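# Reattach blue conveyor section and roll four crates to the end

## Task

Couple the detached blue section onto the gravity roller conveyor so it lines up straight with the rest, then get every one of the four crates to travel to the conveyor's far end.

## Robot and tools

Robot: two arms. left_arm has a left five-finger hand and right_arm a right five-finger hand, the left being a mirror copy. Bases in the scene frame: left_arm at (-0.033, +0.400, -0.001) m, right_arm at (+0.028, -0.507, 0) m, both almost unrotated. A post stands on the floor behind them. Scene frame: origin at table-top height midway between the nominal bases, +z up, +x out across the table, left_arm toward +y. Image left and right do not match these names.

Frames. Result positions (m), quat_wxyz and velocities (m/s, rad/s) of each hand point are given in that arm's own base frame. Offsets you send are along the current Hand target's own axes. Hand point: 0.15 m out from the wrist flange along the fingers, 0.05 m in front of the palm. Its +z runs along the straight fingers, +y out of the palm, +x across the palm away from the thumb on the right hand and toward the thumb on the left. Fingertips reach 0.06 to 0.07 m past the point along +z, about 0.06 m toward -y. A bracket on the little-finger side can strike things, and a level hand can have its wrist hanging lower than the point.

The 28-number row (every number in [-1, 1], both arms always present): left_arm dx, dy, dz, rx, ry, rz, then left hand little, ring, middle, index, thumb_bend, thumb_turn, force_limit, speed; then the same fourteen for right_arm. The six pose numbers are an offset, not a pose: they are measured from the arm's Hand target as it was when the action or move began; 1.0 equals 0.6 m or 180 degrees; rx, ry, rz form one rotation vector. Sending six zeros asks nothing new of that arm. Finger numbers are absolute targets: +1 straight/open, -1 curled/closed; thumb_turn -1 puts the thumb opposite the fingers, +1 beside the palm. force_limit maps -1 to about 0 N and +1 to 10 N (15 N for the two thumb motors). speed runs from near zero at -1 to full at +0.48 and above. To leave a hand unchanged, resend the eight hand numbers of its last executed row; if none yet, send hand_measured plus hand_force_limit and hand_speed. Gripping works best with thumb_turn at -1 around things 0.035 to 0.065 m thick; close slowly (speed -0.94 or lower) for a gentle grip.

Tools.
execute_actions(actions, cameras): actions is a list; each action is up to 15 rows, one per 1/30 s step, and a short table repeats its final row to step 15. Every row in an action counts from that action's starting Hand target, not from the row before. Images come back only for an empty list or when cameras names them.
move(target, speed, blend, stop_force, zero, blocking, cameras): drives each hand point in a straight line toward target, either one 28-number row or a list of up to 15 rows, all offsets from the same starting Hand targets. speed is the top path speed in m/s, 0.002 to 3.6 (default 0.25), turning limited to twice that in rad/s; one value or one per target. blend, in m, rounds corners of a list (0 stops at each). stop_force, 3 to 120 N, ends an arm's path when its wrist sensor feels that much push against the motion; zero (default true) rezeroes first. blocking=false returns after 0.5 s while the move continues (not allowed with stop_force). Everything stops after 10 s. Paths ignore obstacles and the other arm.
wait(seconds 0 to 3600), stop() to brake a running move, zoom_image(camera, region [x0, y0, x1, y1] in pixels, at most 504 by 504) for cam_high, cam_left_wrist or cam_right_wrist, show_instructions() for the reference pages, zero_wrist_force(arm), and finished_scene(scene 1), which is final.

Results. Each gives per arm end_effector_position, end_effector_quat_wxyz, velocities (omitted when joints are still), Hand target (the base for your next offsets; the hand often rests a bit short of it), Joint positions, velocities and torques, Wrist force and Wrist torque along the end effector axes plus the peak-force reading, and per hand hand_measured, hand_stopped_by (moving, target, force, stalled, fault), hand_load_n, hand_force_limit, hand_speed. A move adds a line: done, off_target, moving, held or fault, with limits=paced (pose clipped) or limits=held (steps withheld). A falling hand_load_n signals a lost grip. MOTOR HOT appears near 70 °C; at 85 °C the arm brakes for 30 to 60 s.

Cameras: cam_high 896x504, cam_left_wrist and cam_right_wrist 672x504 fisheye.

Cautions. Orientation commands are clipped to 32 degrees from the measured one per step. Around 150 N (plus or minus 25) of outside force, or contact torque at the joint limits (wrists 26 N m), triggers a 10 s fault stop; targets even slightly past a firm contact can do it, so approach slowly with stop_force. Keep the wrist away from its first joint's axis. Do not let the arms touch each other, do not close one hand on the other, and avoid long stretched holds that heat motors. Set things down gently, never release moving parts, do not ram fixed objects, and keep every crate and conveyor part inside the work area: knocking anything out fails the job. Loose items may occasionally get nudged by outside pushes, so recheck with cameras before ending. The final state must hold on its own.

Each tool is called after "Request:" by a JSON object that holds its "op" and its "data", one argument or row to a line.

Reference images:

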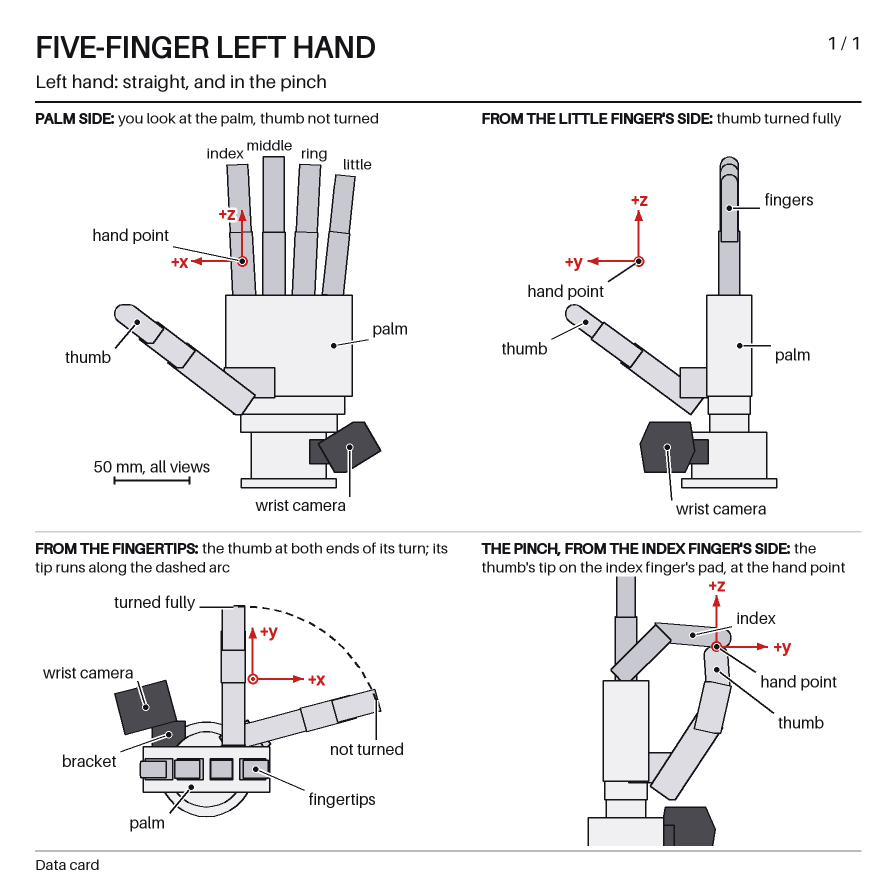

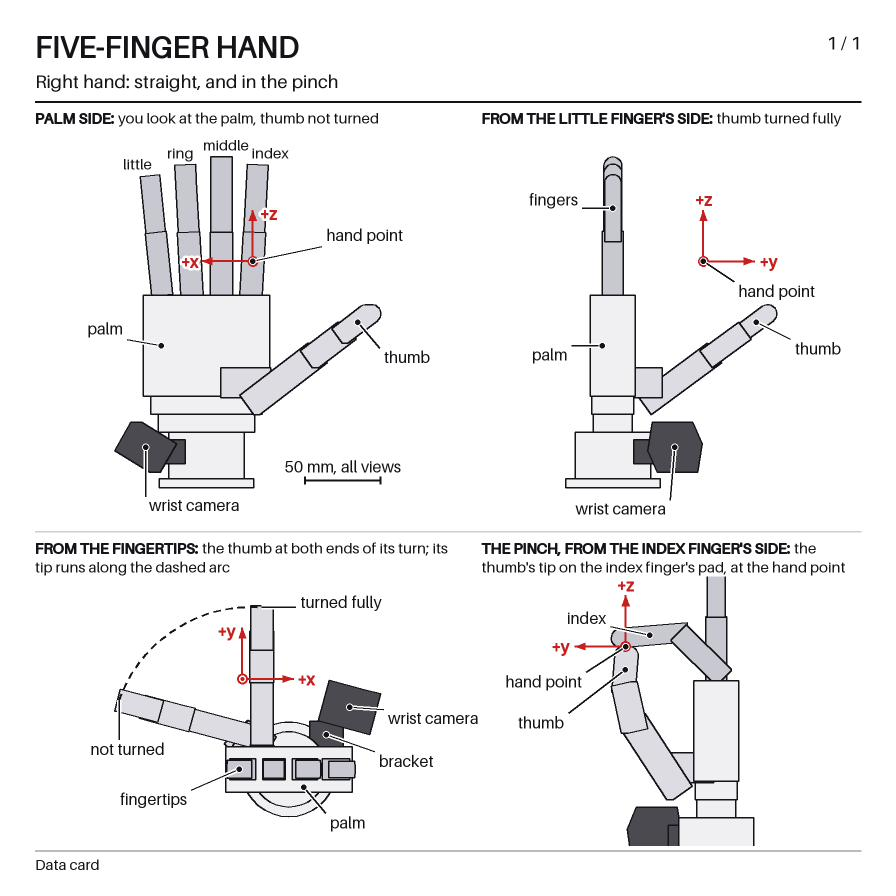

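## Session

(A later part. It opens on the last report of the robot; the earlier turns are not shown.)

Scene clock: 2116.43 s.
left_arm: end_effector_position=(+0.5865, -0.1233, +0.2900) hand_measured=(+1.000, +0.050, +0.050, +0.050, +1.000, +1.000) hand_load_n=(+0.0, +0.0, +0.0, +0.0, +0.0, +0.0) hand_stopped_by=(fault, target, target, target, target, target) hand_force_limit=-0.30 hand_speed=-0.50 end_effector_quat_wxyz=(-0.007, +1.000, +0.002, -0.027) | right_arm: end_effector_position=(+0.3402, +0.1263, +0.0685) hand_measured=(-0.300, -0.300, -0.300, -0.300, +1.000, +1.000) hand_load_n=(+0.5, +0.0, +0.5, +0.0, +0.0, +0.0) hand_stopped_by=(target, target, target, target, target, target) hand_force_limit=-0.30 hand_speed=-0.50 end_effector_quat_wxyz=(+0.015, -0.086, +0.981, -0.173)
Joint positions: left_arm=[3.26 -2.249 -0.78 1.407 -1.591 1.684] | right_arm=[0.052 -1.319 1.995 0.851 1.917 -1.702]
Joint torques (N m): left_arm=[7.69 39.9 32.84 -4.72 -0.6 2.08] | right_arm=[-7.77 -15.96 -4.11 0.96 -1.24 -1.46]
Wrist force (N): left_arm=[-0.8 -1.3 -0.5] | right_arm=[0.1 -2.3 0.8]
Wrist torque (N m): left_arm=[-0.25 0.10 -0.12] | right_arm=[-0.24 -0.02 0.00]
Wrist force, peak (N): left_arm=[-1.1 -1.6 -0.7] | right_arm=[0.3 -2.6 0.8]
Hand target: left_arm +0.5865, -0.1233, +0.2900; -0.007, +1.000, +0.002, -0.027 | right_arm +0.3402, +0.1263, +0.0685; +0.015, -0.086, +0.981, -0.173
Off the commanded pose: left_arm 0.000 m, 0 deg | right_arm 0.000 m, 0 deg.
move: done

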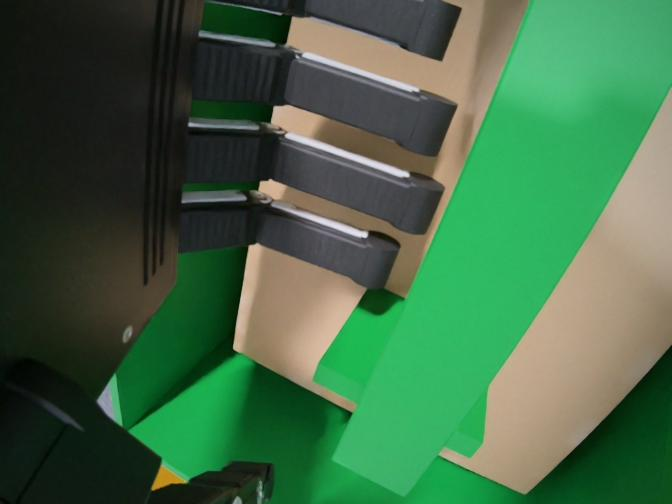

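Request:
{"op": "move", "data": {
  "target": [0,0,0,0,0,0,1,0.05,0.05,0.05,1,1,-0.3,-0.5,-0.01,0,0,0,0,0,-0.3,-0.3,-0.3,-0.3,1,1,-0.3,-0.5],
  "cameras": [],
  "speed": 0.05
}}

Request:
{"op": "move", "data": {
  "target": [0,0,0,0,0,0,1,0.05,0.05,0.05,1,1,-0.3,-0.5,0,0.102,-0.037,0,0,0,-0.3,-0.3,-0.3,-0.3,1,1,-0.3,-0.5],
  "cameras": ["cam_right_wrist"],
  "speed": 0.04,
  "stop_force": 4
}}

Request:
{"op": "zoom_image", "data": {
  "camera": "cam_right_wrist",
  "region": [150, 0, 572, 420]
}}

Scene clock: 2157.57 s.
left_arm: end_effector_position=(+0.5865, -0.1233, +0.2900) hand_measured=(+1.000, +0.050, +0.050, +0.050, +1.000, +1.000) hand_load_n=(+0.0, +0.0, +0.0, +0.0, +0.0, +0.0) hand_stopped_by=(fault, target, target, target, target, target) hand_force_limit=-0.30 hand_speed=-0.50 end_effector_quat_wxyz=(-0.007, +1.000, +0.002, -0.027) | right_arm: end_effector_position=(+0.3460, +0.1273, +0.0685) hand_measured=(-0.300, -0.300, -0.300, -0.300, +1.000, +1.000) hand_load_n=(+0.0, +0.0, +0.0, +0.0, +0.0, +0.0) hand_stopped_by=(target, target, target, target, target, target) hand_force_limit=-0.30 hand_speed=-0.50 end_effector_quat_wxyz=(+0.015, -0.086, +0.981, -0.173)
Joint positions: left_arm=[3.26 -2.249 -0.78 1.407 -1.591 1.684] | right_arm=[0.054 -1.306 1.978 0.856 1.917 -1.7]
Joint torques (N m): left_arm=[7.02 39.08 32.25 -4.69 -0.42 2.1] | right_arm=[7.56 -17.97 -26 4.19 1.31 1.48]
Wrist force (N): left_arm=[-1.0 -1.3 -0.6] | right_arm=[-0.1 -2.2 0.7]
Wrist torque (N m): left_arm=[-0.23 0.11 -0.13] | right_arm=[-0.23 0.02 -0.21]
Wrist force, peak (N): left_arm=[-0.9 -1.6 -0.8] | right_arm=[0.3 -2.6 0.9]
Hand target: left_arm +0.5865, -0.1233, +0.2900; -0.007, +1.000, +0.002, -0.027 | right_arm +0.3461, +0.1273, +0.0685; +0.015, -0.086, +0.981, -0.173
Off the commanded pose: left_arm 0.000 m, 0 deg | right_arm 0.000 m, 0 deg.
move: done

Scene clock: 2160.13 s.
left_arm: end_effector_position=(+0.5865, -0.1233, +0.2900) hand_measured=(+1.000, +0.050, +0.050, +0.050, +1.000, +1.000) hand_load_n=(+0.0, +0.5, +0.0, +0.0, +0.0, +0.0) hand_stopped_by=(fault, target, target, target, target, target) hand_force_limit=-0.30 hand_speed=-0.50 end_effector_quat_wxyz=(-0.007, +1.000, +0.002, -0.027) | right_arm: end_effector_position=(+0.3373, +0.1765, +0.0684) hand_measured=(-0.300, -0.300, -0.300, -0.300, +1.000, +1.000) hand_load_n=(+0.0, +0.0, +0.0, +0.0, -0.5, -0.5) hand_stopped_by=(target, target, target, target, target, target) hand_force_limit=-0.30 hand_speed=-0.50 end_effector_quat_wxyz=(+0.015, -0.087, +0.981, -0.173)
Joint positions: left_arm=[3.26 -2.249 -0.78 1.407 -1.591 1.684] | right_arm=[0.207 -1.261 1.934 0.91 1.919 -1.538]
Joint torques (N m): left_arm=[7.49 39.17 32.11 -4.7 -0.31 2.04] | right_arm=[-8.05 -31.6 -4.2 0.82 2.45 -1.55]
Wrist force (N): left_arm=[-0.8 -1.5 -0.7] | right_arm=[-0.2 -2.3 0.7]
Wrist torque (N m): left_arm=[-0.25 0.09 -0.11] | right_arm=[-0.23 0.02 -0.02]
Wrist force, peak (N): left_arm=[-0.8 -1.6 -0.8] | right_arm=[0.0 -11.5 3.2]
Hand target: left_arm +0.5865, -0.1233, +0.2900; -0.007, +1.000, +0.002, -0.027 | right_arm +0.3373, +0.1765, +0.0684; +0.015, -0.087, +0.981, -0.173 (not the last commanded pose)
Off the commanded pose: left_arm 0.000 m, 0 deg | right_arm 0.015 m, 0 deg.
move: contact (right_arm)

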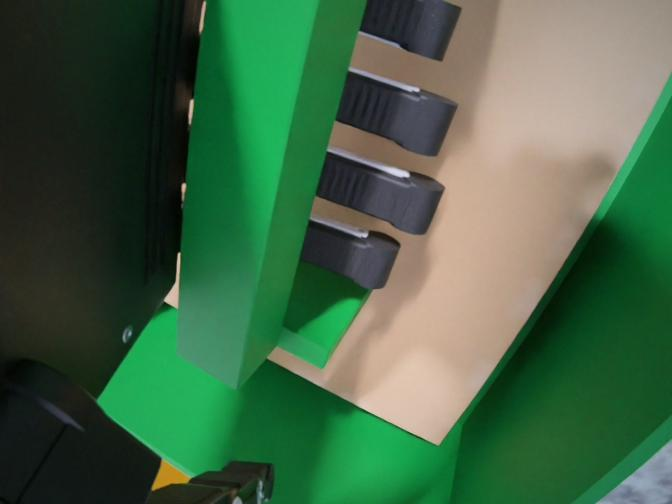

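Scaled by 1.194 from the camera's image (finer frame: 960x720).

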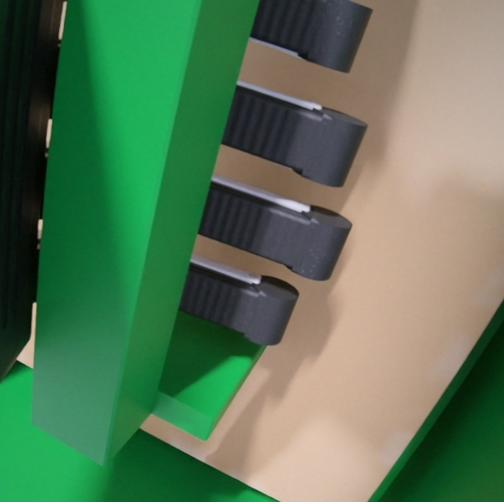

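Request:
{"op": "execute_actions", "data": {
  "actions": [
    [[0,0,0,0,0,0,1,0.05,0.05,0.05,1,1,-0.3,-0.5,0,0,0,0,0,0,-0.9,-0.9,-0.9,-0.9,1,1,-0.3,-0.8]]
  ],
  "cameras": []
}}

Request:
{"op": "wait", "data": {
  "seconds": 1.5,
  "cameras": ["cam_right_wrist"]
}}

Scene clock: 2166.97 s.
left_arm: end_effector_position=(+0.5865, -0.1233, +0.2900) hand_measured=(+1.000, +0.050, +0.050, +0.050, +1.000, +1.000) hand_load_n=(+0.0, +0.0, +0.5, +0.0, +0.0, -0.5) hand_stopped_by=(fault, target, target, target, target, target) hand_force_limit=-0.30 hand_speed=-0.50 end_effector_quat_wxyz=(-0.007, +1.000, +0.002, -0.027) | right_arm: end_effector_position=(+0.3373, +0.1765, +0.0684) hand_measured=(-0.722, -0.686, -0.704, -0.704, +1.000, +1.000) hand_load_n=(+5.0, +1.0, +3.0, +3.5, +0.0, +0.0) hand_stopped_by=(force, force, force, force, target, target) hand_force_limit=-0.30 hand_speed=-0.80 end_effector_quat_wxyz=(+0.015, -0.087, +0.981, -0.173)
Joint positions: left_arm=[3.26 -2.249 -0.78 1.407 -1.591 1.684] | right_arm=[0.207 -1.261 1.934 0.91 1.919 -1.538]
Joint torques (N m): left_arm=[7.4 39.73 32.72 -4.75 -0.1 1.95] | right_arm=[-4.75 -30.69 -11.93 6.02 1.43 -1.36]
Wrist force (N): left_arm=[-0.9 -1.3 -0.3] | right_arm=[0.1 4.2 17.7]
Wrist torque (N m): left_arm=[-0.25 0.11 -0.12] | right_arm=[-0.41 -0.59 0.24]
Wrist force, peak (N): left_arm=[-1.2 -1.4 -0.9] | right_arm=[0.1 4.1 18.8]
Hand target: left_arm +0.5865, -0.1233, +0.2900; -0.007, +1.000, +0.002, -0.027 | right_arm +0.3373, +0.1765, +0.0684; +0.015, -0.087, +0.981, -0.173
Off the commanded pose: left_arm 0.000 m, 0 deg | right_arm 0.000 m, 0 deg.

Scene clock: 2168.47 s.
left_arm: end_effector_position=(+0.5865, -0.1233, +0.2900) hand_measured=(+1.000, +0.050, +0.050, +0.050, +1.000, +1.000) hand_load_n=(+0.0, +0.0, +0.0, +0.0, +0.0, +0.0) hand_stopped_by=(fault, target, target, target, target, target) hand_force_limit=-0.30 hand_speed=-0.50 end_effector_quat_wxyz=(-0.007, +1.000, +0.002, -0.027) | right_arm: end_effector_position=(+0.3373, +0.1765, +0.0684) hand_measured=(-0.722, -0.686, -0.704, -0.704, +1.000, +1.000) hand_load_n=(+5.0, +1.0, +3.5, +4.0, +0.0, +0.0) hand_stopped_by=(force, force, force, force, target, target) hand_force_limit=-0.30 hand_speed=-0.80 end_effector_quat_wxyz=(+0.015, -0.087, +0.981, -0.173)
Joint positions: left_arm=[3.26 -2.249 -0.78 1.407 -1.591 1.684] | right_arm=[0.207 -1.261 1.934 0.91 1.919 -1.538]
Joint torques (N m): left_arm=[7.9 39.03 31.9 -4.61 0.04 2.07] | right_arm=[1.64 -30.76 -27.62 6.1 -0.39 -0.45]
Wrist force (N): left_arm=[-0.8 -1.4 -0.6] | right_arm=[0.0 4.1 17.7]
Wrist torque (N m): left_arm=[-0.26 0.09 -0.11] | right_arm=[-0.44 -0.57 0.19]
Wrist force, peak (N): left_arm=[-1.1 -1.3 -0.9] | right_arm=[-0.2 4.5 18.0]
Hand target: left_arm +0.5865, -0.1233, +0.2900; -0.007, +1.000, +0.002, -0.027 | right_arm +0.3373, +0.1765, +0.0684; +0.015, -0.087, +0.981, -0.173
Off the commanded pose: left_arm 0.000 m, 0 deg | right_arm 0.000 m, 0 deg.
wait: 1.50 s; at rest by 0.17 s

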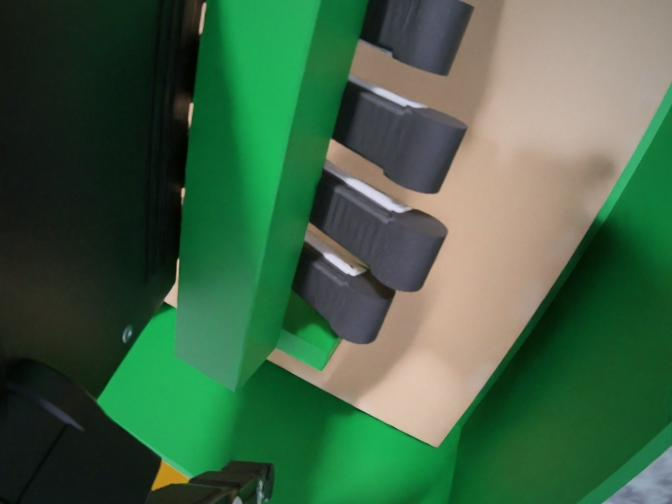

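Request:
{"op": "move", "data": {
  "target": [0,0,0,0,0,0,1,0.05,0.05,0.05,1,1,-0.3,-0.5,0,-0.0171,-0.047,0,0,0,-0.9,-0.9,-0.9,-0.9,1,1,-0.3,-0.8],
  "cameras": ["cam_right_wrist","cam_high"],
  "speed": 0.05
}}

Scene clock: 2176.20 s.
left_arm: end_effector_position=(+0.5865, -0.1233, +0.2900) hand_measured=(+1.000, +0.050, +0.050, +0.050, +1.000, +1.000) hand_load_n=(+0.0, +0.0, +0.0, +0.0, +0.0, +0.0) hand_stopped_by=(fault, target, target, target, target, target) hand_force_limit=-0.30 hand_speed=-0.50 end_effector_quat_wxyz=(-0.007, +1.000, +0.002, -0.027) | right_arm: end_effector_position=(+0.3373, +0.1765, +0.0983) hand_measured=(-0.722, -0.686, -0.704, -0.704, +1.000, +1.000) hand_load_n=(+6.0, +1.5, +2.5, +2.0, +0.0, +0.0) hand_stopped_by=(force, force, force, force, target, target) hand_force_limit=-0.30 hand_speed=-0.80 end_effector_quat_wxyz=(+0.015, -0.087, +0.981, -0.173)
Joint positions: left_arm=[3.26 -2.249 -0.78 1.407 -1.591 1.684] | right_arm=[0.207 -1.305 1.9 0.988 1.919 -1.538]
Joint torques (N m): left_arm=[7.97 39.7 31.9 -4.57 0.21 1.96] | right_arm=[-8.93 -34.19 -31.23 6.46 1.01 -0.72]
Wrist force (N): left_arm=[-0.7 -1.2 -0.9] | right_arm=[-0.2 5.0 19.2]
Wrist torque (N m): left_arm=[-0.20 0.07 -0.12] | right_arm=[-0.48 -0.69 0.26]
Wrist force, peak (N): left_arm=[-1.0 -1.5 -0.9] | right_arm=[-0.6 4.5 19.4]
Hand target: left_arm +0.5865, -0.1233, +0.2900; -0.007, +1.000, +0.002, -0.027 | right_arm +0.3374, +0.1765, +0.0984; +0.015, -0.087, +0.981, -0.173
Off the commanded pose: left_arm 0.000 m, 0 deg | right_arm 0.000 m, 0 deg.
move: done
Images, in order (width x height): cam_high 896x504, cam_right_wrist 672x504.

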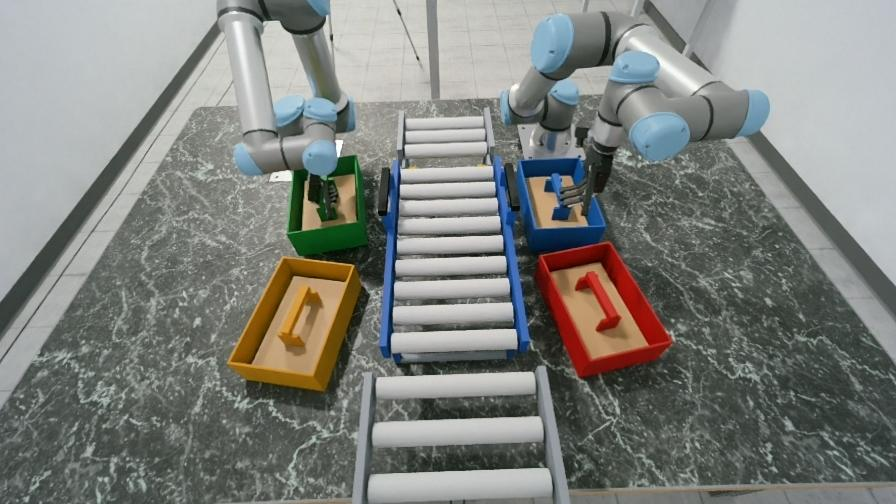

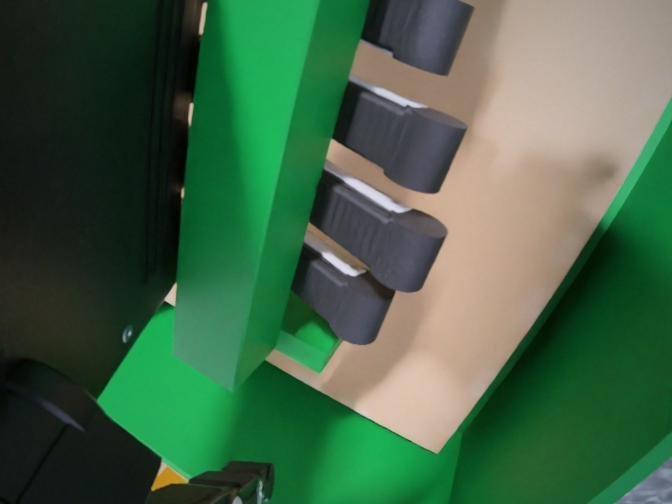

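Request:
{"op": "move", "data": {
  "target": [0,0,0,0,0,0,1,0.05,0.05,0.05,1,1,-0.3,-0.5,0,-0.172,-0.4727,0,0,0,-0.9,-0.9,-0.9,-0.9,1,1,-0.3,-0.8],
  "cameras": ["cam_right_wrist","cam_high"],
  "speed": 0.12
}}

Scene clock: 2210.90 s.
left_arm: end_effector_position=(+0.5865, -0.1233, +0.2900) hand_measured=(+1.000, +0.050, +0.050, +0.050, +1.000, +1.000) hand_load_n=(+0.0, +0.0, +0.5, +0.0, +0.0, +0.0) hand_stopped_by=(fault, target, target, target, target, target) hand_force_limit=-0.30 hand_speed=-0.50 end_effector_quat_wxyz=(-0.007, +1.000, +0.002, -0.027) | right_arm: end_effector_position=(+0.3375, +0.1763, +0.4001) hand_measured=(-0.722, -0.686, -0.704, -0.704, +1.000, +1.000) hand_load_n=(+6.0, +1.5, +2.5, +2.0, +0.0, +0.0) hand_stopped_by=(force, force, force, force, target, target) hand_force_limit=-0.30 hand_speed=-0.80 end_effector_quat_wxyz=(+0.015, -0.087, +0.981, -0.173)
Joint positions: left_arm=[3.26 -2.249 -0.78 1.407 -1.591 1.684] | right_arm=[0.206 -1.452 1.272 1.762 1.919 -1.539]
Joint torques (N m): left_arm=[7.23 39.17 31.44 -4.62 0.56 1.93] | right_arm=[7.34 -20.57 -34.52 6.75 3.25 1.35]
Wrist force (N): left_arm=[-0.7 -1.4 -0.8] | right_arm=[-0.5 4.9 18.8]
Wrist torque (N m): left_arm=[-0.23 0.06 -0.11] | right_arm=[-0.47 -0.68 0.05]
Wrist force, peak (N): left_arm=[-1.1 -1.5 -1.0] | right_arm=[-0.2 6.1 20.5]
Hand target: left_arm +0.5865, -0.1233, +0.2900; -0.007, +1.000, +0.002, -0.027 | right_arm +0.3376, +0.1763, +0.4002; +0.015, -0.087, +0.981, -0.173
Off the commanded pose: left_arm 0.000 m, 0 deg | right_arm 0.000 m, 0 deg.
move: done
Images, in order (width x height): cam_high 896x504, cam_right_wrist 672x504.

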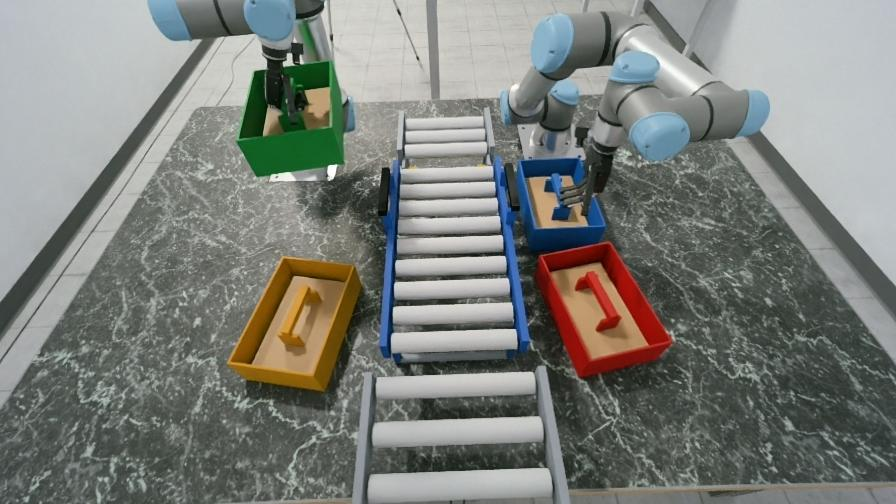

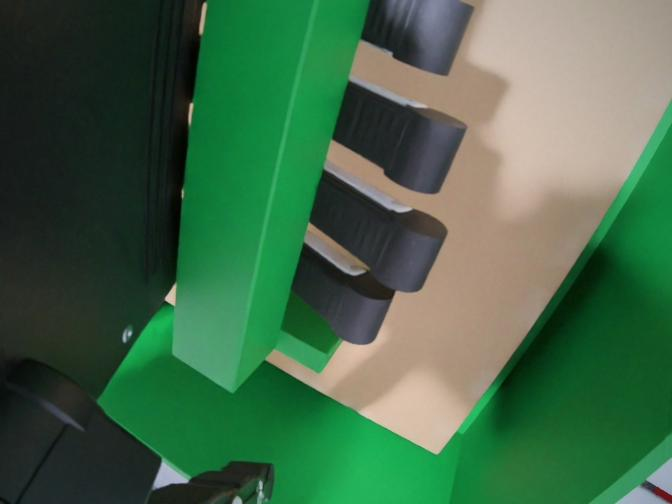

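Request:
{"op": "move", "data": {
  "target": [0,0,0,0,0,0,1,0.05,0.05,0.05,1,1,-0.3,-0.5,0.0281,0.3027,-0.11,-0.0831,0.0025,0.028,-0.9,-0.9,-0.9,-0.9,1,1,-0.3,-0.8],
  "cameras": ["cam_right_wrist","cam_high"],
  "speed": 0.12
}}

Scene clock: 2221.90 s.
left_arm: end_effector_position=(+0.5865, -0.1233, +0.2900) hand_measured=(+1.000, +0.050, +0.050, +0.050, +1.000, +1.000) hand_load_n=(+0.0, +0.0, +0.0, +0.0, +0.0, +0.0) hand_stopped_by=(fault, target, target, target, target, target) hand_force_limit=-0.30 hand_speed=-0.50 end_effector_quat_wxyz=(-0.007, +1.000, +0.002, -0.027) | right_arm: end_effector_position=(+0.2871, +0.3635, +0.4003) hand_measured=(-0.722, -0.686, -0.704, -0.704, +1.000, +1.000) hand_load_n=(+6.5, +2.5, +3.0, +2.0, +0.0, +0.0) hand_stopped_by=(force, force, force, force, target, target) hand_force_limit=-0.30 hand_speed=-0.80 end_effector_quat_wxyz=(+0.007, -0.044, +0.998, -0.043)
Joint positions: left_arm=[3.26 -2.249 -0.78 1.407 -1.591 1.684] | right_arm=[0.568 -1.32 1.122 1.799 1.653 -1.089]
Joint torques (N m): left_arm=[7.26 39.22 31.69 -4.58 0.72 1.96] | right_arm=[5.71 -28.08 -36.34 4.12 -1.83 1.46]
Wrist force (N): left_arm=[-0.8 -1.5 -0.9] | right_arm=[-0.1 -1.7 20.1]
Wrist torque (N m): left_arm=[-0.25 0.07 -0.11] | right_arm=[-0.74 -0.74 -0.26]
Wrist force, peak (N): left_arm=[-0.8 -1.7 -0.9] | right_arm=[0.2 -1.9 20.4]
Hand target: left_arm +0.5865, -0.1233, +0.2900; -0.007, +1.000, +0.002, -0.027 | right_arm +0.2871, +0.3636, +0.4003; +0.007, -0.044, +0.998, -0.043
Off the commanded pose: left_arm 0.000 m, 0 deg | right_arm 0.000 m, 0 deg.
move: done
Images, in order (width x height): cam_high 896x504, cam_right_wrist 672x504.

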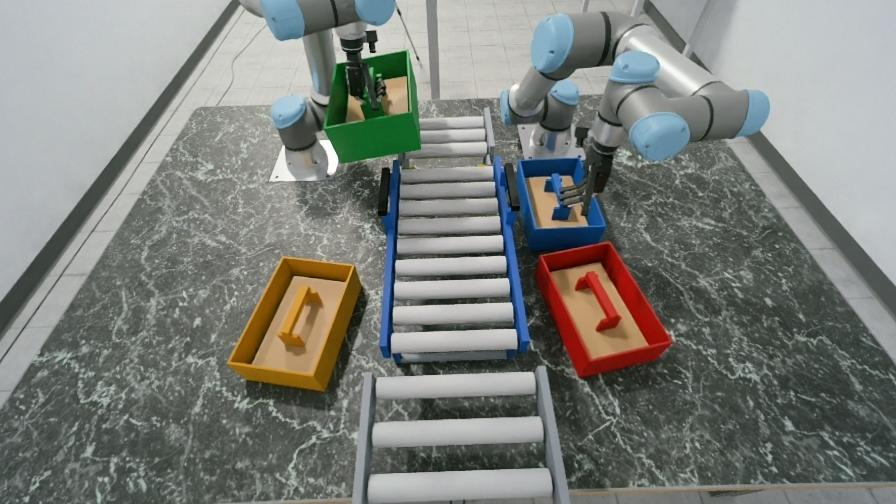

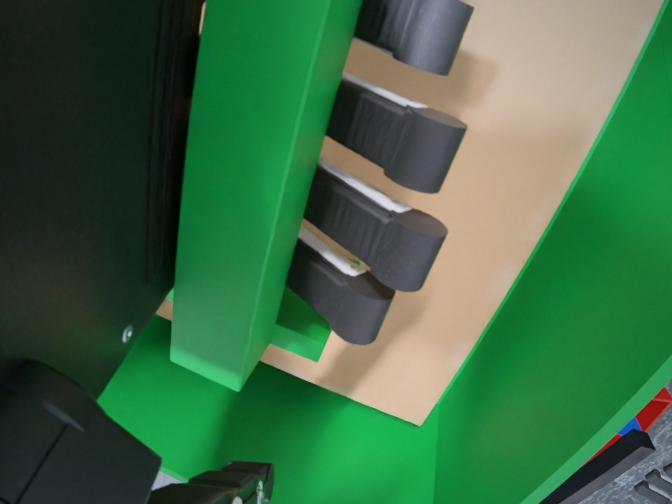

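Request:
{"op": "move", "data": {
  "target": [0,0,0,0,0,0,1,0.05,0.05,0.05,1,1,-0.3,-0.5,0.0553,0.3175,-0.028,-0.0831,0.0025,0.028,-0.9,-0.9,-0.9,-0.9,1,1,-0.3,-0.8],
  "cameras": ["cam_right_wrist","cam_high"],
  "speed": 0.12
}}

Request:
{"op": "zoom_image", "data": {
  "camera": "cam_high",
  "region": [370, 50, 550, 200]
}}

Scene clock: 2239.27 s.
left_arm: end_effector_position=(+0.5865, -0.1233, +0.2900) hand_measured=(+1.000, +0.050, +0.050, +0.050, +1.000, +1.000) hand_load_n=(+0.0, +0.0, +0.0, +0.0, +0.0, +0.0) hand_stopped_by=(fault, target, target, target, target, target) hand_force_limit=-0.30 hand_speed=-0.50 end_effector_quat_wxyz=(-0.007, +1.000, +0.002, -0.027) | right_arm: end_effector_position=(+0.2371, +0.5511, +0.4002) hand_measured=(-0.722, -0.686, -0.704, -0.704, +1.000, +1.000) hand_load_n=(+4.5, +1.5, +1.5, +1.0, +0.0, +0.0) hand_stopped_by=(force, force, force, force, target, target) hand_force_limit=-0.30 hand_speed=-0.80 end_effector_quat_wxyz=(-0.001, -0.001, +0.996, +0.087)
Joint positions: left_arm=[3.26 -2.249 -0.78 1.407 -1.591 1.684] | right_arm=[0.865 -1.087 0.801 1.724 1.457 -0.699]
Joint torques (N m): left_arm=[7.09 39.18 31.02 -4.53 1.33 1.93] | right_arm=[6.61 -38.37 -36.63 4.92 -3.02 1.68]
Wrist force (N): left_arm=[-0.8 -1.2 -0.5] | right_arm=[0.0 -6.9 19.9]
Wrist torque (N m): left_arm=[-0.23 0.09 -0.12] | right_arm=[-1.07 -0.75 -0.44]
Wrist force, peak (N): left_arm=[-1.0 -1.7 -0.7] | right_arm=[-0.1 -7.9 19.9]
Hand target: left_arm +0.5865, -0.1233, +0.2900; -0.007, +1.000, +0.002, -0.027 | right_arm +0.2371, +0.5512, +0.4002; -0.001, -0.001, +0.996, +0.087
Off the commanded pose: left_arm 0.000 m, 0 deg | right_arm 0.000 m, 0 deg.
move: done
Images, in order (width x height): cam_high 896x504, cam_right_wrist 672x504.

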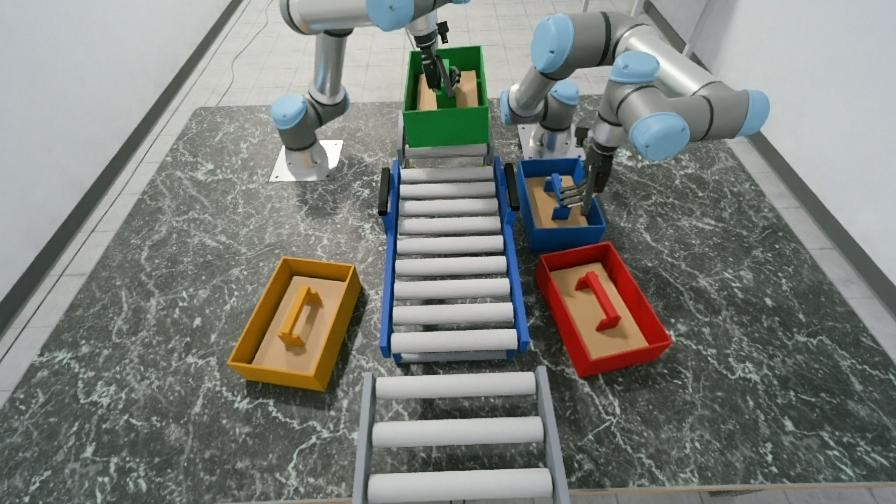

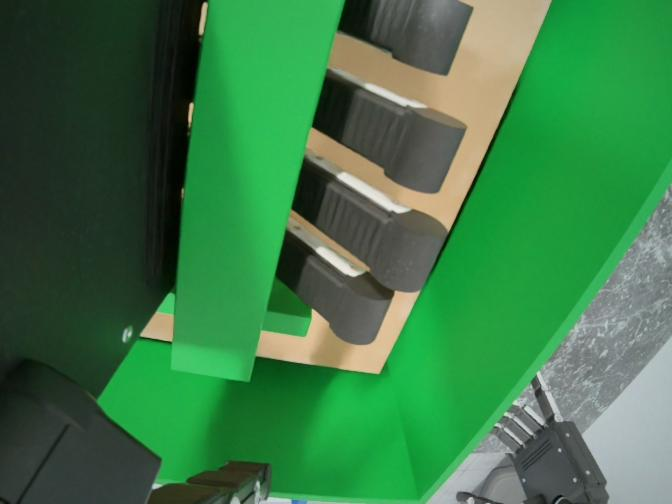

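Scaled by 2.800 from the camera's image (finer frame: 1280x720).

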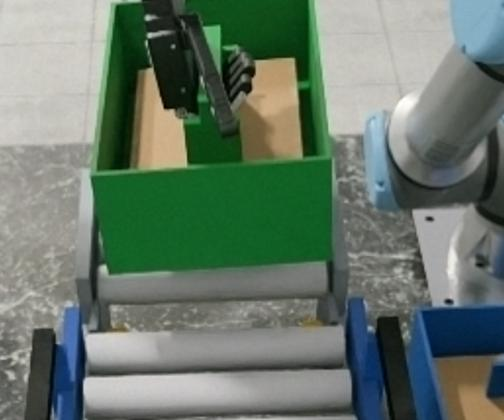

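Request:
{"op": "move", "data": {
  "target": [0,0,0,0,0,0,1,0.05,0.05,0.05,1,1,-0.3,-0.5,0,-0.036,0.146,0,0,0,-0.9,-0.9,-0.9,-0.9,1,1,-0.3,-0.8],
  "cameras": ["cam_right_wrist","cam_high"],
  "speed": 0.03,
  "stop_force": 6
}}

Request:
{"op": "zoom_image", "data": {
  "camera": "cam_high",
  "region": [370, 50, 550, 200]
}}

Scene clock: 2258.77 s.
left_arm: end_effector_position=(+0.5865, -0.1233, +0.2900) hand_measured=(+1.000, +0.050, +0.050, +0.050, +1.000, +1.000) hand_load_n=(+0.0, +0.5, +0.0, +0.0, +0.0, +0.0) hand_stopped_by=(fault, target, target, target, target, target) hand_force_limit=-0.30 hand_speed=-0.50 end_effector_quat_wxyz=(-0.007, +1.000, +0.002, -0.027) | right_arm: end_effector_position=(+0.2370, +0.5459, +0.3208) hand_measured=(-0.724, -0.686, -0.704, -0.704, +1.000, +1.000) hand_load_n=(+1.0, +0.0, +1.0, +2.5, +0.0, +0.0) hand_stopped_by=(force, force, force, force, target, target) hand_force_limit=-0.30 hand_speed=-0.80 end_effector_quat_wxyz=(-0.001, -0.001, +0.996, +0.087)
Joint positions: left_arm=[3.26 -2.249 -0.78 1.407 -1.591 1.684] | right_arm=[0.858 -1.14 1.085 1.493 1.456 -0.706]
Joint torques (N m): left_arm=[7.53 39.12 30.93 -4.51 1.35 1.84] | right_arm=[6.32 -33.64 -35.16 4.47 1.38 1.06]
Wrist force (N): left_arm=[-0.9 -1.5 -0.9] | right_arm=[0.1 -6.1 14.5]
Wrist torque (N m): left_arm=[-0.24 0.09 -0.11] | right_arm=[-0.97 -0.19 -0.06]
Wrist force, peak (N): left_arm=[-0.9 -1.7 -0.8] | right_arm=[-0.4 -7.5 20.2]
Hand target: left_arm +0.5865, -0.1233, +0.2900; -0.007, +1.000, +0.002, -0.027 | right_arm +0.2370, +0.5459, +0.3208; -0.001, -0.001, +0.996, +0.087 (not the last commanded pose)
Off the commanded pose: left_arm 0.000 m, 0 deg | right_arm 0.011 m, 0 deg.
move: contact (right_arm)
Images, in order (width x height): cam_high 896x504, cam_right_wrist 672x504.

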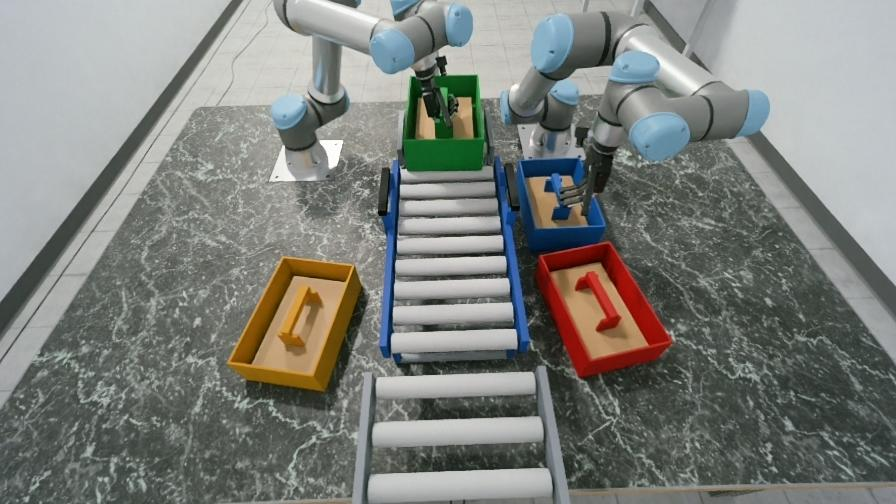

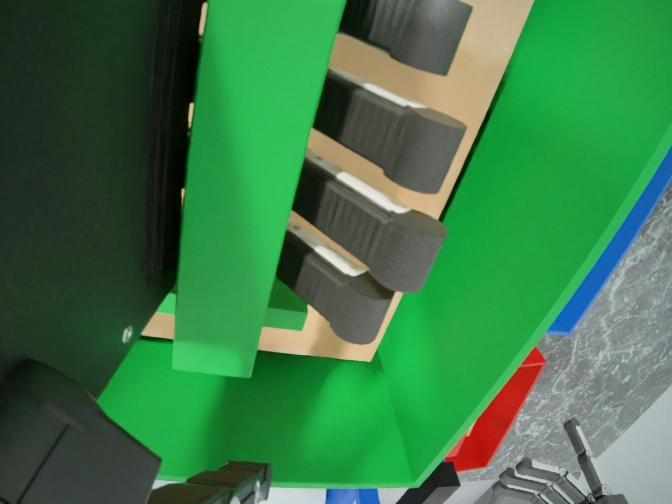

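Scaled by 2.800 from the camera's image (finer frame: 1280x720).

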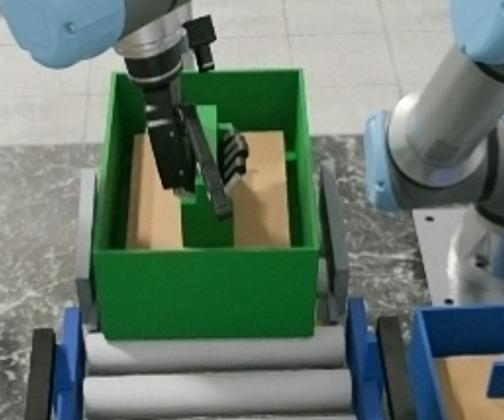

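Request:
{"op": "move", "data": {
  "target": [0,0,0,0,0,0,1,0.05,0.05,0.05,1,1,-0.3,-0.5,0,-0.0015,0.012,0,0,0,-0.9,-0.9,-0.9,-0.9,1,1,-0.3,-0.8],
  "cameras": ["cam_high"],
  "speed": 0.02
}}

Scene clock: 2265.20 s.
left_arm: end_effector_position=(+0.5865, -0.1233, +0.2900) hand_measured=(+1.000, +0.050, +0.050, +0.050, +1.000, +1.000) hand_load_n=(+0.0, +0.0, +0.0, +0.0, +0.0, +0.0) hand_stopped_by=(fault, target, target, target, target, target) hand_force_limit=-0.30 hand_speed=-0.50 end_effector_quat_wxyz=(-0.007, +1.000, +0.002, -0.027) | right_arm: end_effector_position=(+0.2370, +0.5462, +0.3138) hand_measured=(-0.724, -0.686, -0.704, -0.704, +1.000, +1.000) hand_load_n=(+0.0, +0.0, +0.0, +0.0, +0.0, +0.0) hand_stopped_by=(force, force, force, force, target, target) hand_force_limit=-0.30 hand_speed=-0.80 end_effector_quat_wxyz=(-0.001, -0.001, +0.996, +0.087)
Joint positions: left_arm=[3.26 -2.249 -0.78 1.407 -1.591 1.684] | right_arm=[0.859 -1.14 1.103 1.475 1.456 -0.706]
Joint torques (N m): left_arm=[7.32 38.89 30.16 -4.53 1.36 1.79] | right_arm=[7.13 -31.43 -8.47 0.46 1.48 1.48]
Wrist force (N): left_arm=[-1.0 -1.2 -0.6] | right_arm=[-0.4 -2.1 1.0]
Wrist torque (N m): left_arm=[-0.22 0.11 -0.13] | right_arm=[-0.09 0.09 -0.16]
Wrist force, peak (N): left_arm=[-1.0 -1.7 -0.6] | right_arm=[-0.1 -6.1 14.7]
Hand target: left_arm +0.5865, -0.1233, +0.2900; -0.007, +1.000, +0.002, -0.027 | right_arm +0.2370, +0.5462, +0.3136; -0.001, -0.001, +0.996, +0.087
Off the commanded pose: left_arm 0.000 m, 0 deg | right_arm 0.000 m, 0 deg.
move: done

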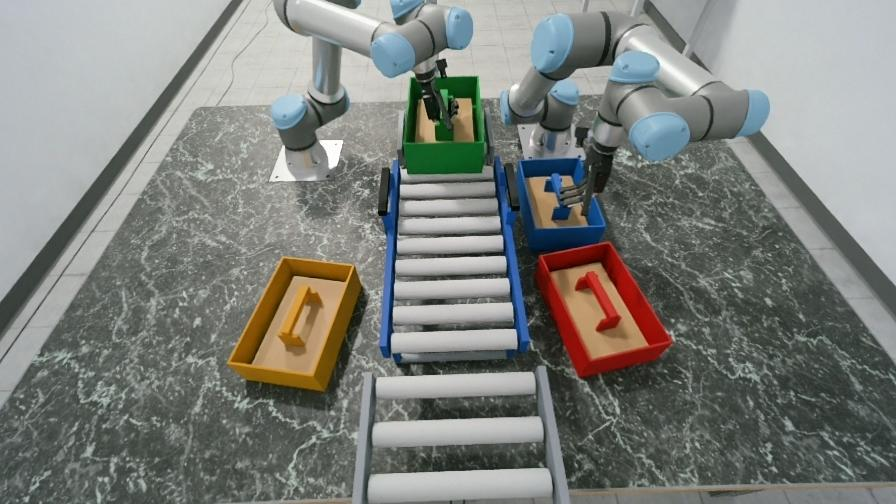

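Request:
{"op": "move", "data": {
  "target": [
    [0,0,0,0,0,0,1,0.05,0.05,0.05,1,1,-0.3,-0.5,0,0,0.005,0,0,0,-0.25,-0.25,-0.25,-0.25,1,1,-0.3,0.2],
    [0,0,0,0,0,0,1,0.05,0.05,0.05,1,1,-0.3,-0.5,0,-0.115,0.005,0,0,0,-0.25,-0.25,-0.25,-0.25,1,1,-0.3,0.2],
    [0,0,0,0,0,0,1,0.05,0.05,0.05,1,1,-0.3,-0.5,0,-0.14,-0.2,0,0,0,-0.25,-0.25,-0.25,-0.25,1,1,-0.3,0.2]
  ],
  "cameras": ["cam_high","cam_right_wrist"],
  "speed": 0.12
}}

Scene clock: 2276.47 s.
left_arm: end_effector_position=(+0.5865, -0.1233, +0.2900) hand_measured=(+1.000, +0.050, +0.050, +0.050, +1.000, +1.000) hand_load_n=(+0.0, +0.0, +0.0, +0.0, -0.5, +0.0) hand_stopped_by=(fault, target, target, target, target, target) hand_force_limit=-0.30 hand_speed=-0.50 end_effector_quat_wxyz=(-0.007, +1.000, +0.002, -0.027) | right_arm: end_effector_position=(+0.2373, +0.4427, +0.4170) hand_measured=(-0.250, -0.250, -0.250, -0.250, +1.000, +1.000) hand_load_n=(+0.0, +0.0, +0.0, +0.0, +0.0, +0.0) hand_stopped_by=(target, target, target, target, target, target) hand_force_limit=-0.30 hand_speed=0.20 end_effector_quat_wxyz=(-0.001, -0.001, +0.996, +0.087) end_effector_velocity=(+0.000, +0.000, +0.002) end_effector_angular_velocity=(+0.001, -0.001, +0.000)
Joint positions: left_arm=[3.26 -2.249 -0.78 1.407 -1.591 1.684] | right_arm=[0.682 -1.354 1.132 1.683 1.435 -0.882]
Joint velocities: left_arm=[within noise] | right_arm=[-0.001 -0.001 -0.005 0.005 0 -0.001]
Joint torques (N m): left_arm=[7.49 39.65 30.01 -4.58 1.32 1.75] | right_arm=[-8.27 -19.46 -30.06 4.05 -1.86 -1.53]
Wrist force (N): left_arm=[-0.8 -1.2 -0.9] | right_arm=[0.3 -2.8 0.8]
Wrist torque (N m): left_arm=[-0.21 0.09 -0.12] | right_arm=[-0.18 -0.05 -0.06]
Wrist force, peak (N): left_arm=[-0.9 -1.7 -0.9] | right_arm=[0.6 22.2 7.3]
Hand target: left_arm +0.5865, -0.1233, +0.2900; -0.007, +1.000, +0.002, -0.027 | right_arm +0.2373, +0.4427, +0.4172; -0.001, -0.001, +0.996, +0.087
Off the commanded pose: left_arm 0.000 m, 0 deg | right_arm 0.000 m, 0 deg.
move: done

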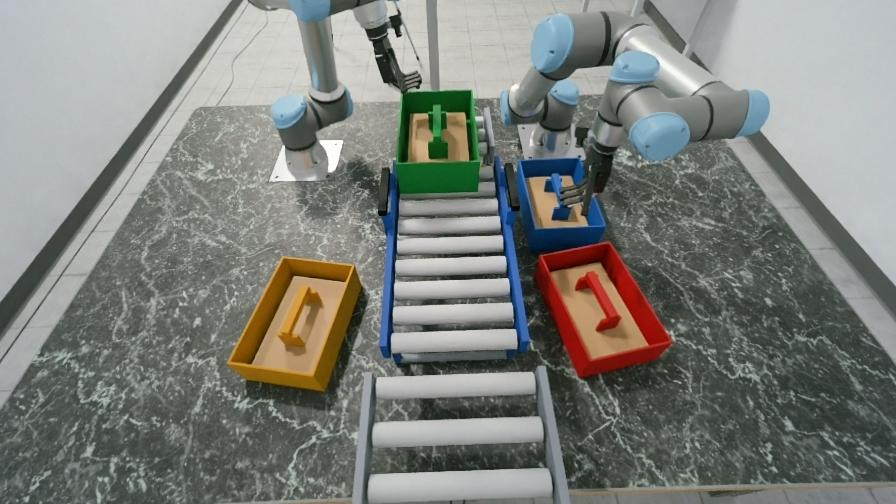

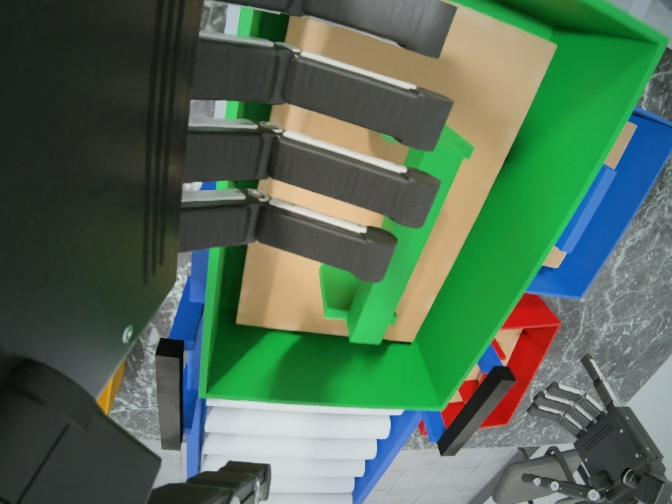

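Request:
{"op": "wait", "data": {
  "seconds": 1,
  "cameras": ["cam_high"]
}}

Request:
{"op": "zoom_image", "data": {
  "camera": "cam_high",
  "region": [370, 70, 550, 220]
}}

Scene clock: 2283.30 s.
left_arm: end_effector_position=(+0.5865, -0.1233, +0.2900) hand_measured=(+1.000, +0.050, +0.050, +0.050, +1.000, +1.000) hand_load_n=(+0.0, +0.0, +0.0, +0.0, +0.0, +0.0) hand_stopped_by=(fault, target, target, target, target, target) hand_force_limit=-0.30 hand_speed=-0.50 end_effector_quat_wxyz=(-0.007, +1.000, +0.002, -0.027) | right_arm: end_effector_position=(+0.2373, +0.4427, +0.4172) hand_measured=(-0.250, -0.250, -0.250, -0.250, +1.000, +1.000) hand_load_n=(+0.0, +0.0, +0.0, +0.0, +0.0, +0.0) hand_stopped_by=(target, target, target, target, target, target) hand_force_limit=-0.30 hand_speed=0.20 end_effector_quat_wxyz=(-0.001, -0.001, +0.996, +0.087)
Joint positions: left_arm=[3.26 -2.249 -0.78 1.407 -1.591 1.684] | right_arm=[0.682 -1.354 1.132 1.683 1.435 -0.882]
Joint torques (N m): left_arm=[7 39.27 30.13 -4.56 1.38 1.64] | right_arm=[-8.05 -18.87 -30.81 3.9 -2 -1.37]
Wrist force (N): left_arm=[-0.8 -1.1 -0.4] | right_arm=[0.3 -2.8 0.7]
Wrist torque (N m): left_arm=[-0.22 0.09 -0.12] | right_arm=[-0.17 -0.04 -0.07]
Wrist force, peak (N): left_arm=[-1.0 -1.7 -0.7] | right_arm=[0.4 -3.0 0.9]
Hand target: left_arm +0.5865, -0.1233, +0.2900; -0.007, +1.000, +0.002, -0.027 | right_arm +0.2373, +0.4427, +0.4172; -0.001, -0.001, +0.996, +0.087
Off the commanded pose: left_arm 0.000 m, 0 deg | right_arm 0.000 m, 0 deg.
wait: 1.00 s; at rest from the start

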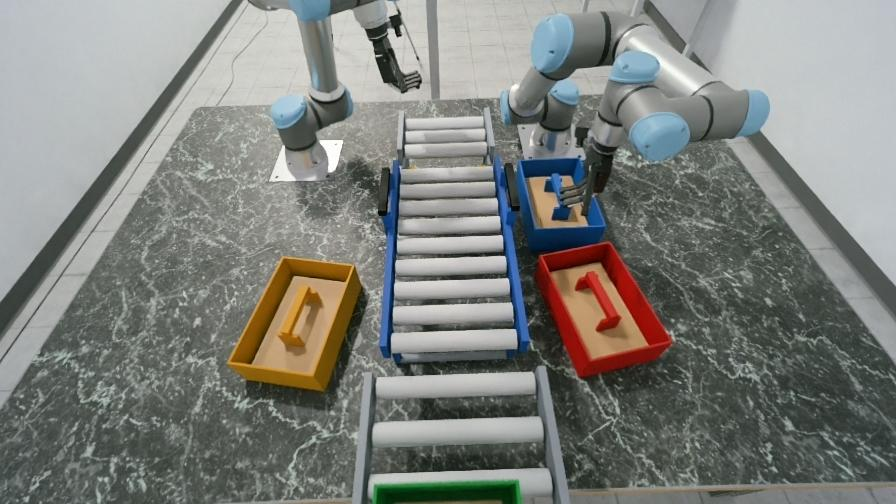

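Scaled by 2.800 from the camera's image (finer frame: 1280x720).

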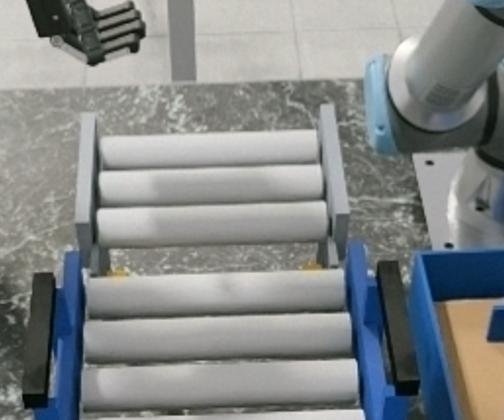

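Request:
{"op": "move", "data": {
  "target": [0,0,0,0,0,0,1,0.05,0.05,0.05,1,1,-0.3,-0.5,-0.605,-0.4956,0.026,0.0556,0,0,-0.3,-0.3,-0.3,-0.3,1,1,-0.3,0],
  "cameras": ["all"],
  "speed": 0.25
}}

Request:
{"op": "zoom_image", "data": {
  "camera": "cam_right_wrist",
  "region": [200, 0, 672, 472]
}}

Scene clock: 2303.13 s.
left_arm: end_effector_position=(+0.5865, -0.1233, +0.2900) hand_measured=(+1.000, +0.050, +0.050, +0.050, +1.000, +1.000) hand_load_n=(+0.0, +0.0, +0.0, +0.0, +0.0, +0.0) hand_stopped_by=(fault, target, target, target, target, target) hand_force_limit=-0.30 hand_speed=-0.50 end_effector_quat_wxyz=(-0.007, +1.000, +0.002, -0.027) | right_arm: end_effector_position=(+0.6006, +0.1531, +0.3497) hand_measured=(-0.300, -0.300, -0.300, -0.300, +1.000, +1.000) hand_load_n=(+0.0, +0.0, +0.0, +0.0, +0.0, +0.0) hand_stopped_by=(target, target, target, target, target, target) hand_force_limit=-0.30 hand_speed=0.00 end_effector_quat_wxyz=(-0.001, -0.001, +1.000, +0.000)
Joint positions: left_arm=[3.26 -2.249 -0.78 1.407 -1.591 1.684] | right_arm=[-0.071 -0.817 0.487 1.903 1.571 -1.644]
Joint torques (N m): left_arm=[7.13 39.39 29.42 -4.67 1.47 1.64] | right_arm=[-8.04 -37.62 -28.39 4.11 1.77 -1.51]
Wrist force (N): left_arm=[-1.0 -1.2 -0.7] | right_arm=[0.0 -2.4 0.7]
Wrist torque (N m): left_arm=[-0.22 0.11 -0.13] | right_arm=[-0.16 0.01 -0.03]
Wrist force, peak (N): left_arm=[-0.8 -1.5 -1.1] | right_arm=[-0.4 -3.2 0.8]
Hand target: left_arm +0.5865, -0.1233, +0.2900; -0.007, +1.000, +0.002, -0.027 | right_arm +0.6006, +0.1531, +0.3497; -0.001, -0.001, +1.000, +0.000
Off the commanded pose: left_arm 0.000 m, 0 deg | right_arm 0.000 m, 0 deg.
move: done

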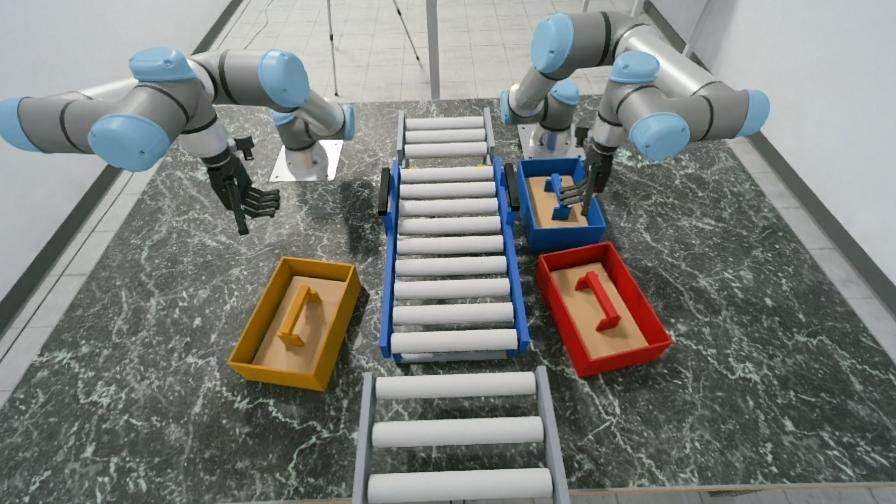

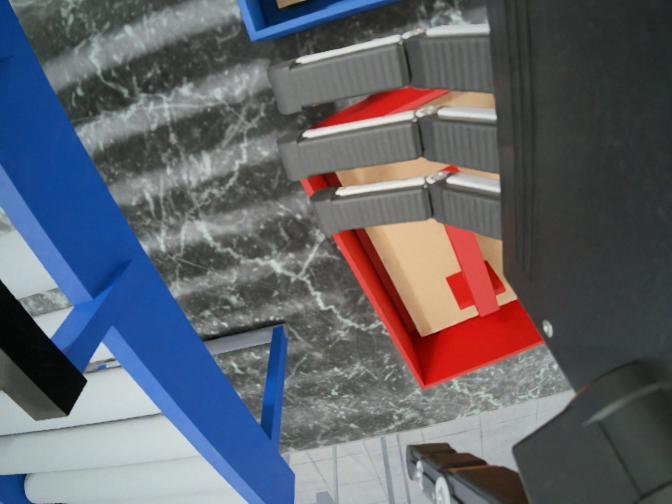

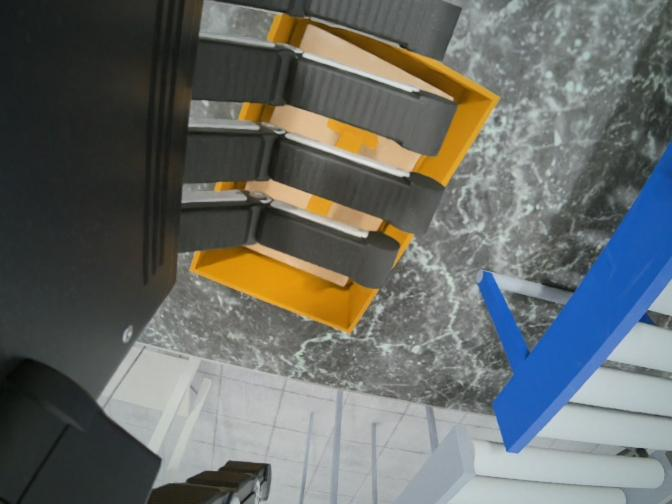

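Scaled by 1.068 from the camera's image (finer frame: 960x720).

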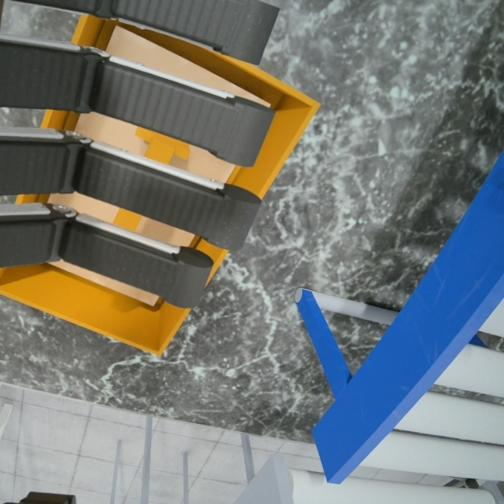

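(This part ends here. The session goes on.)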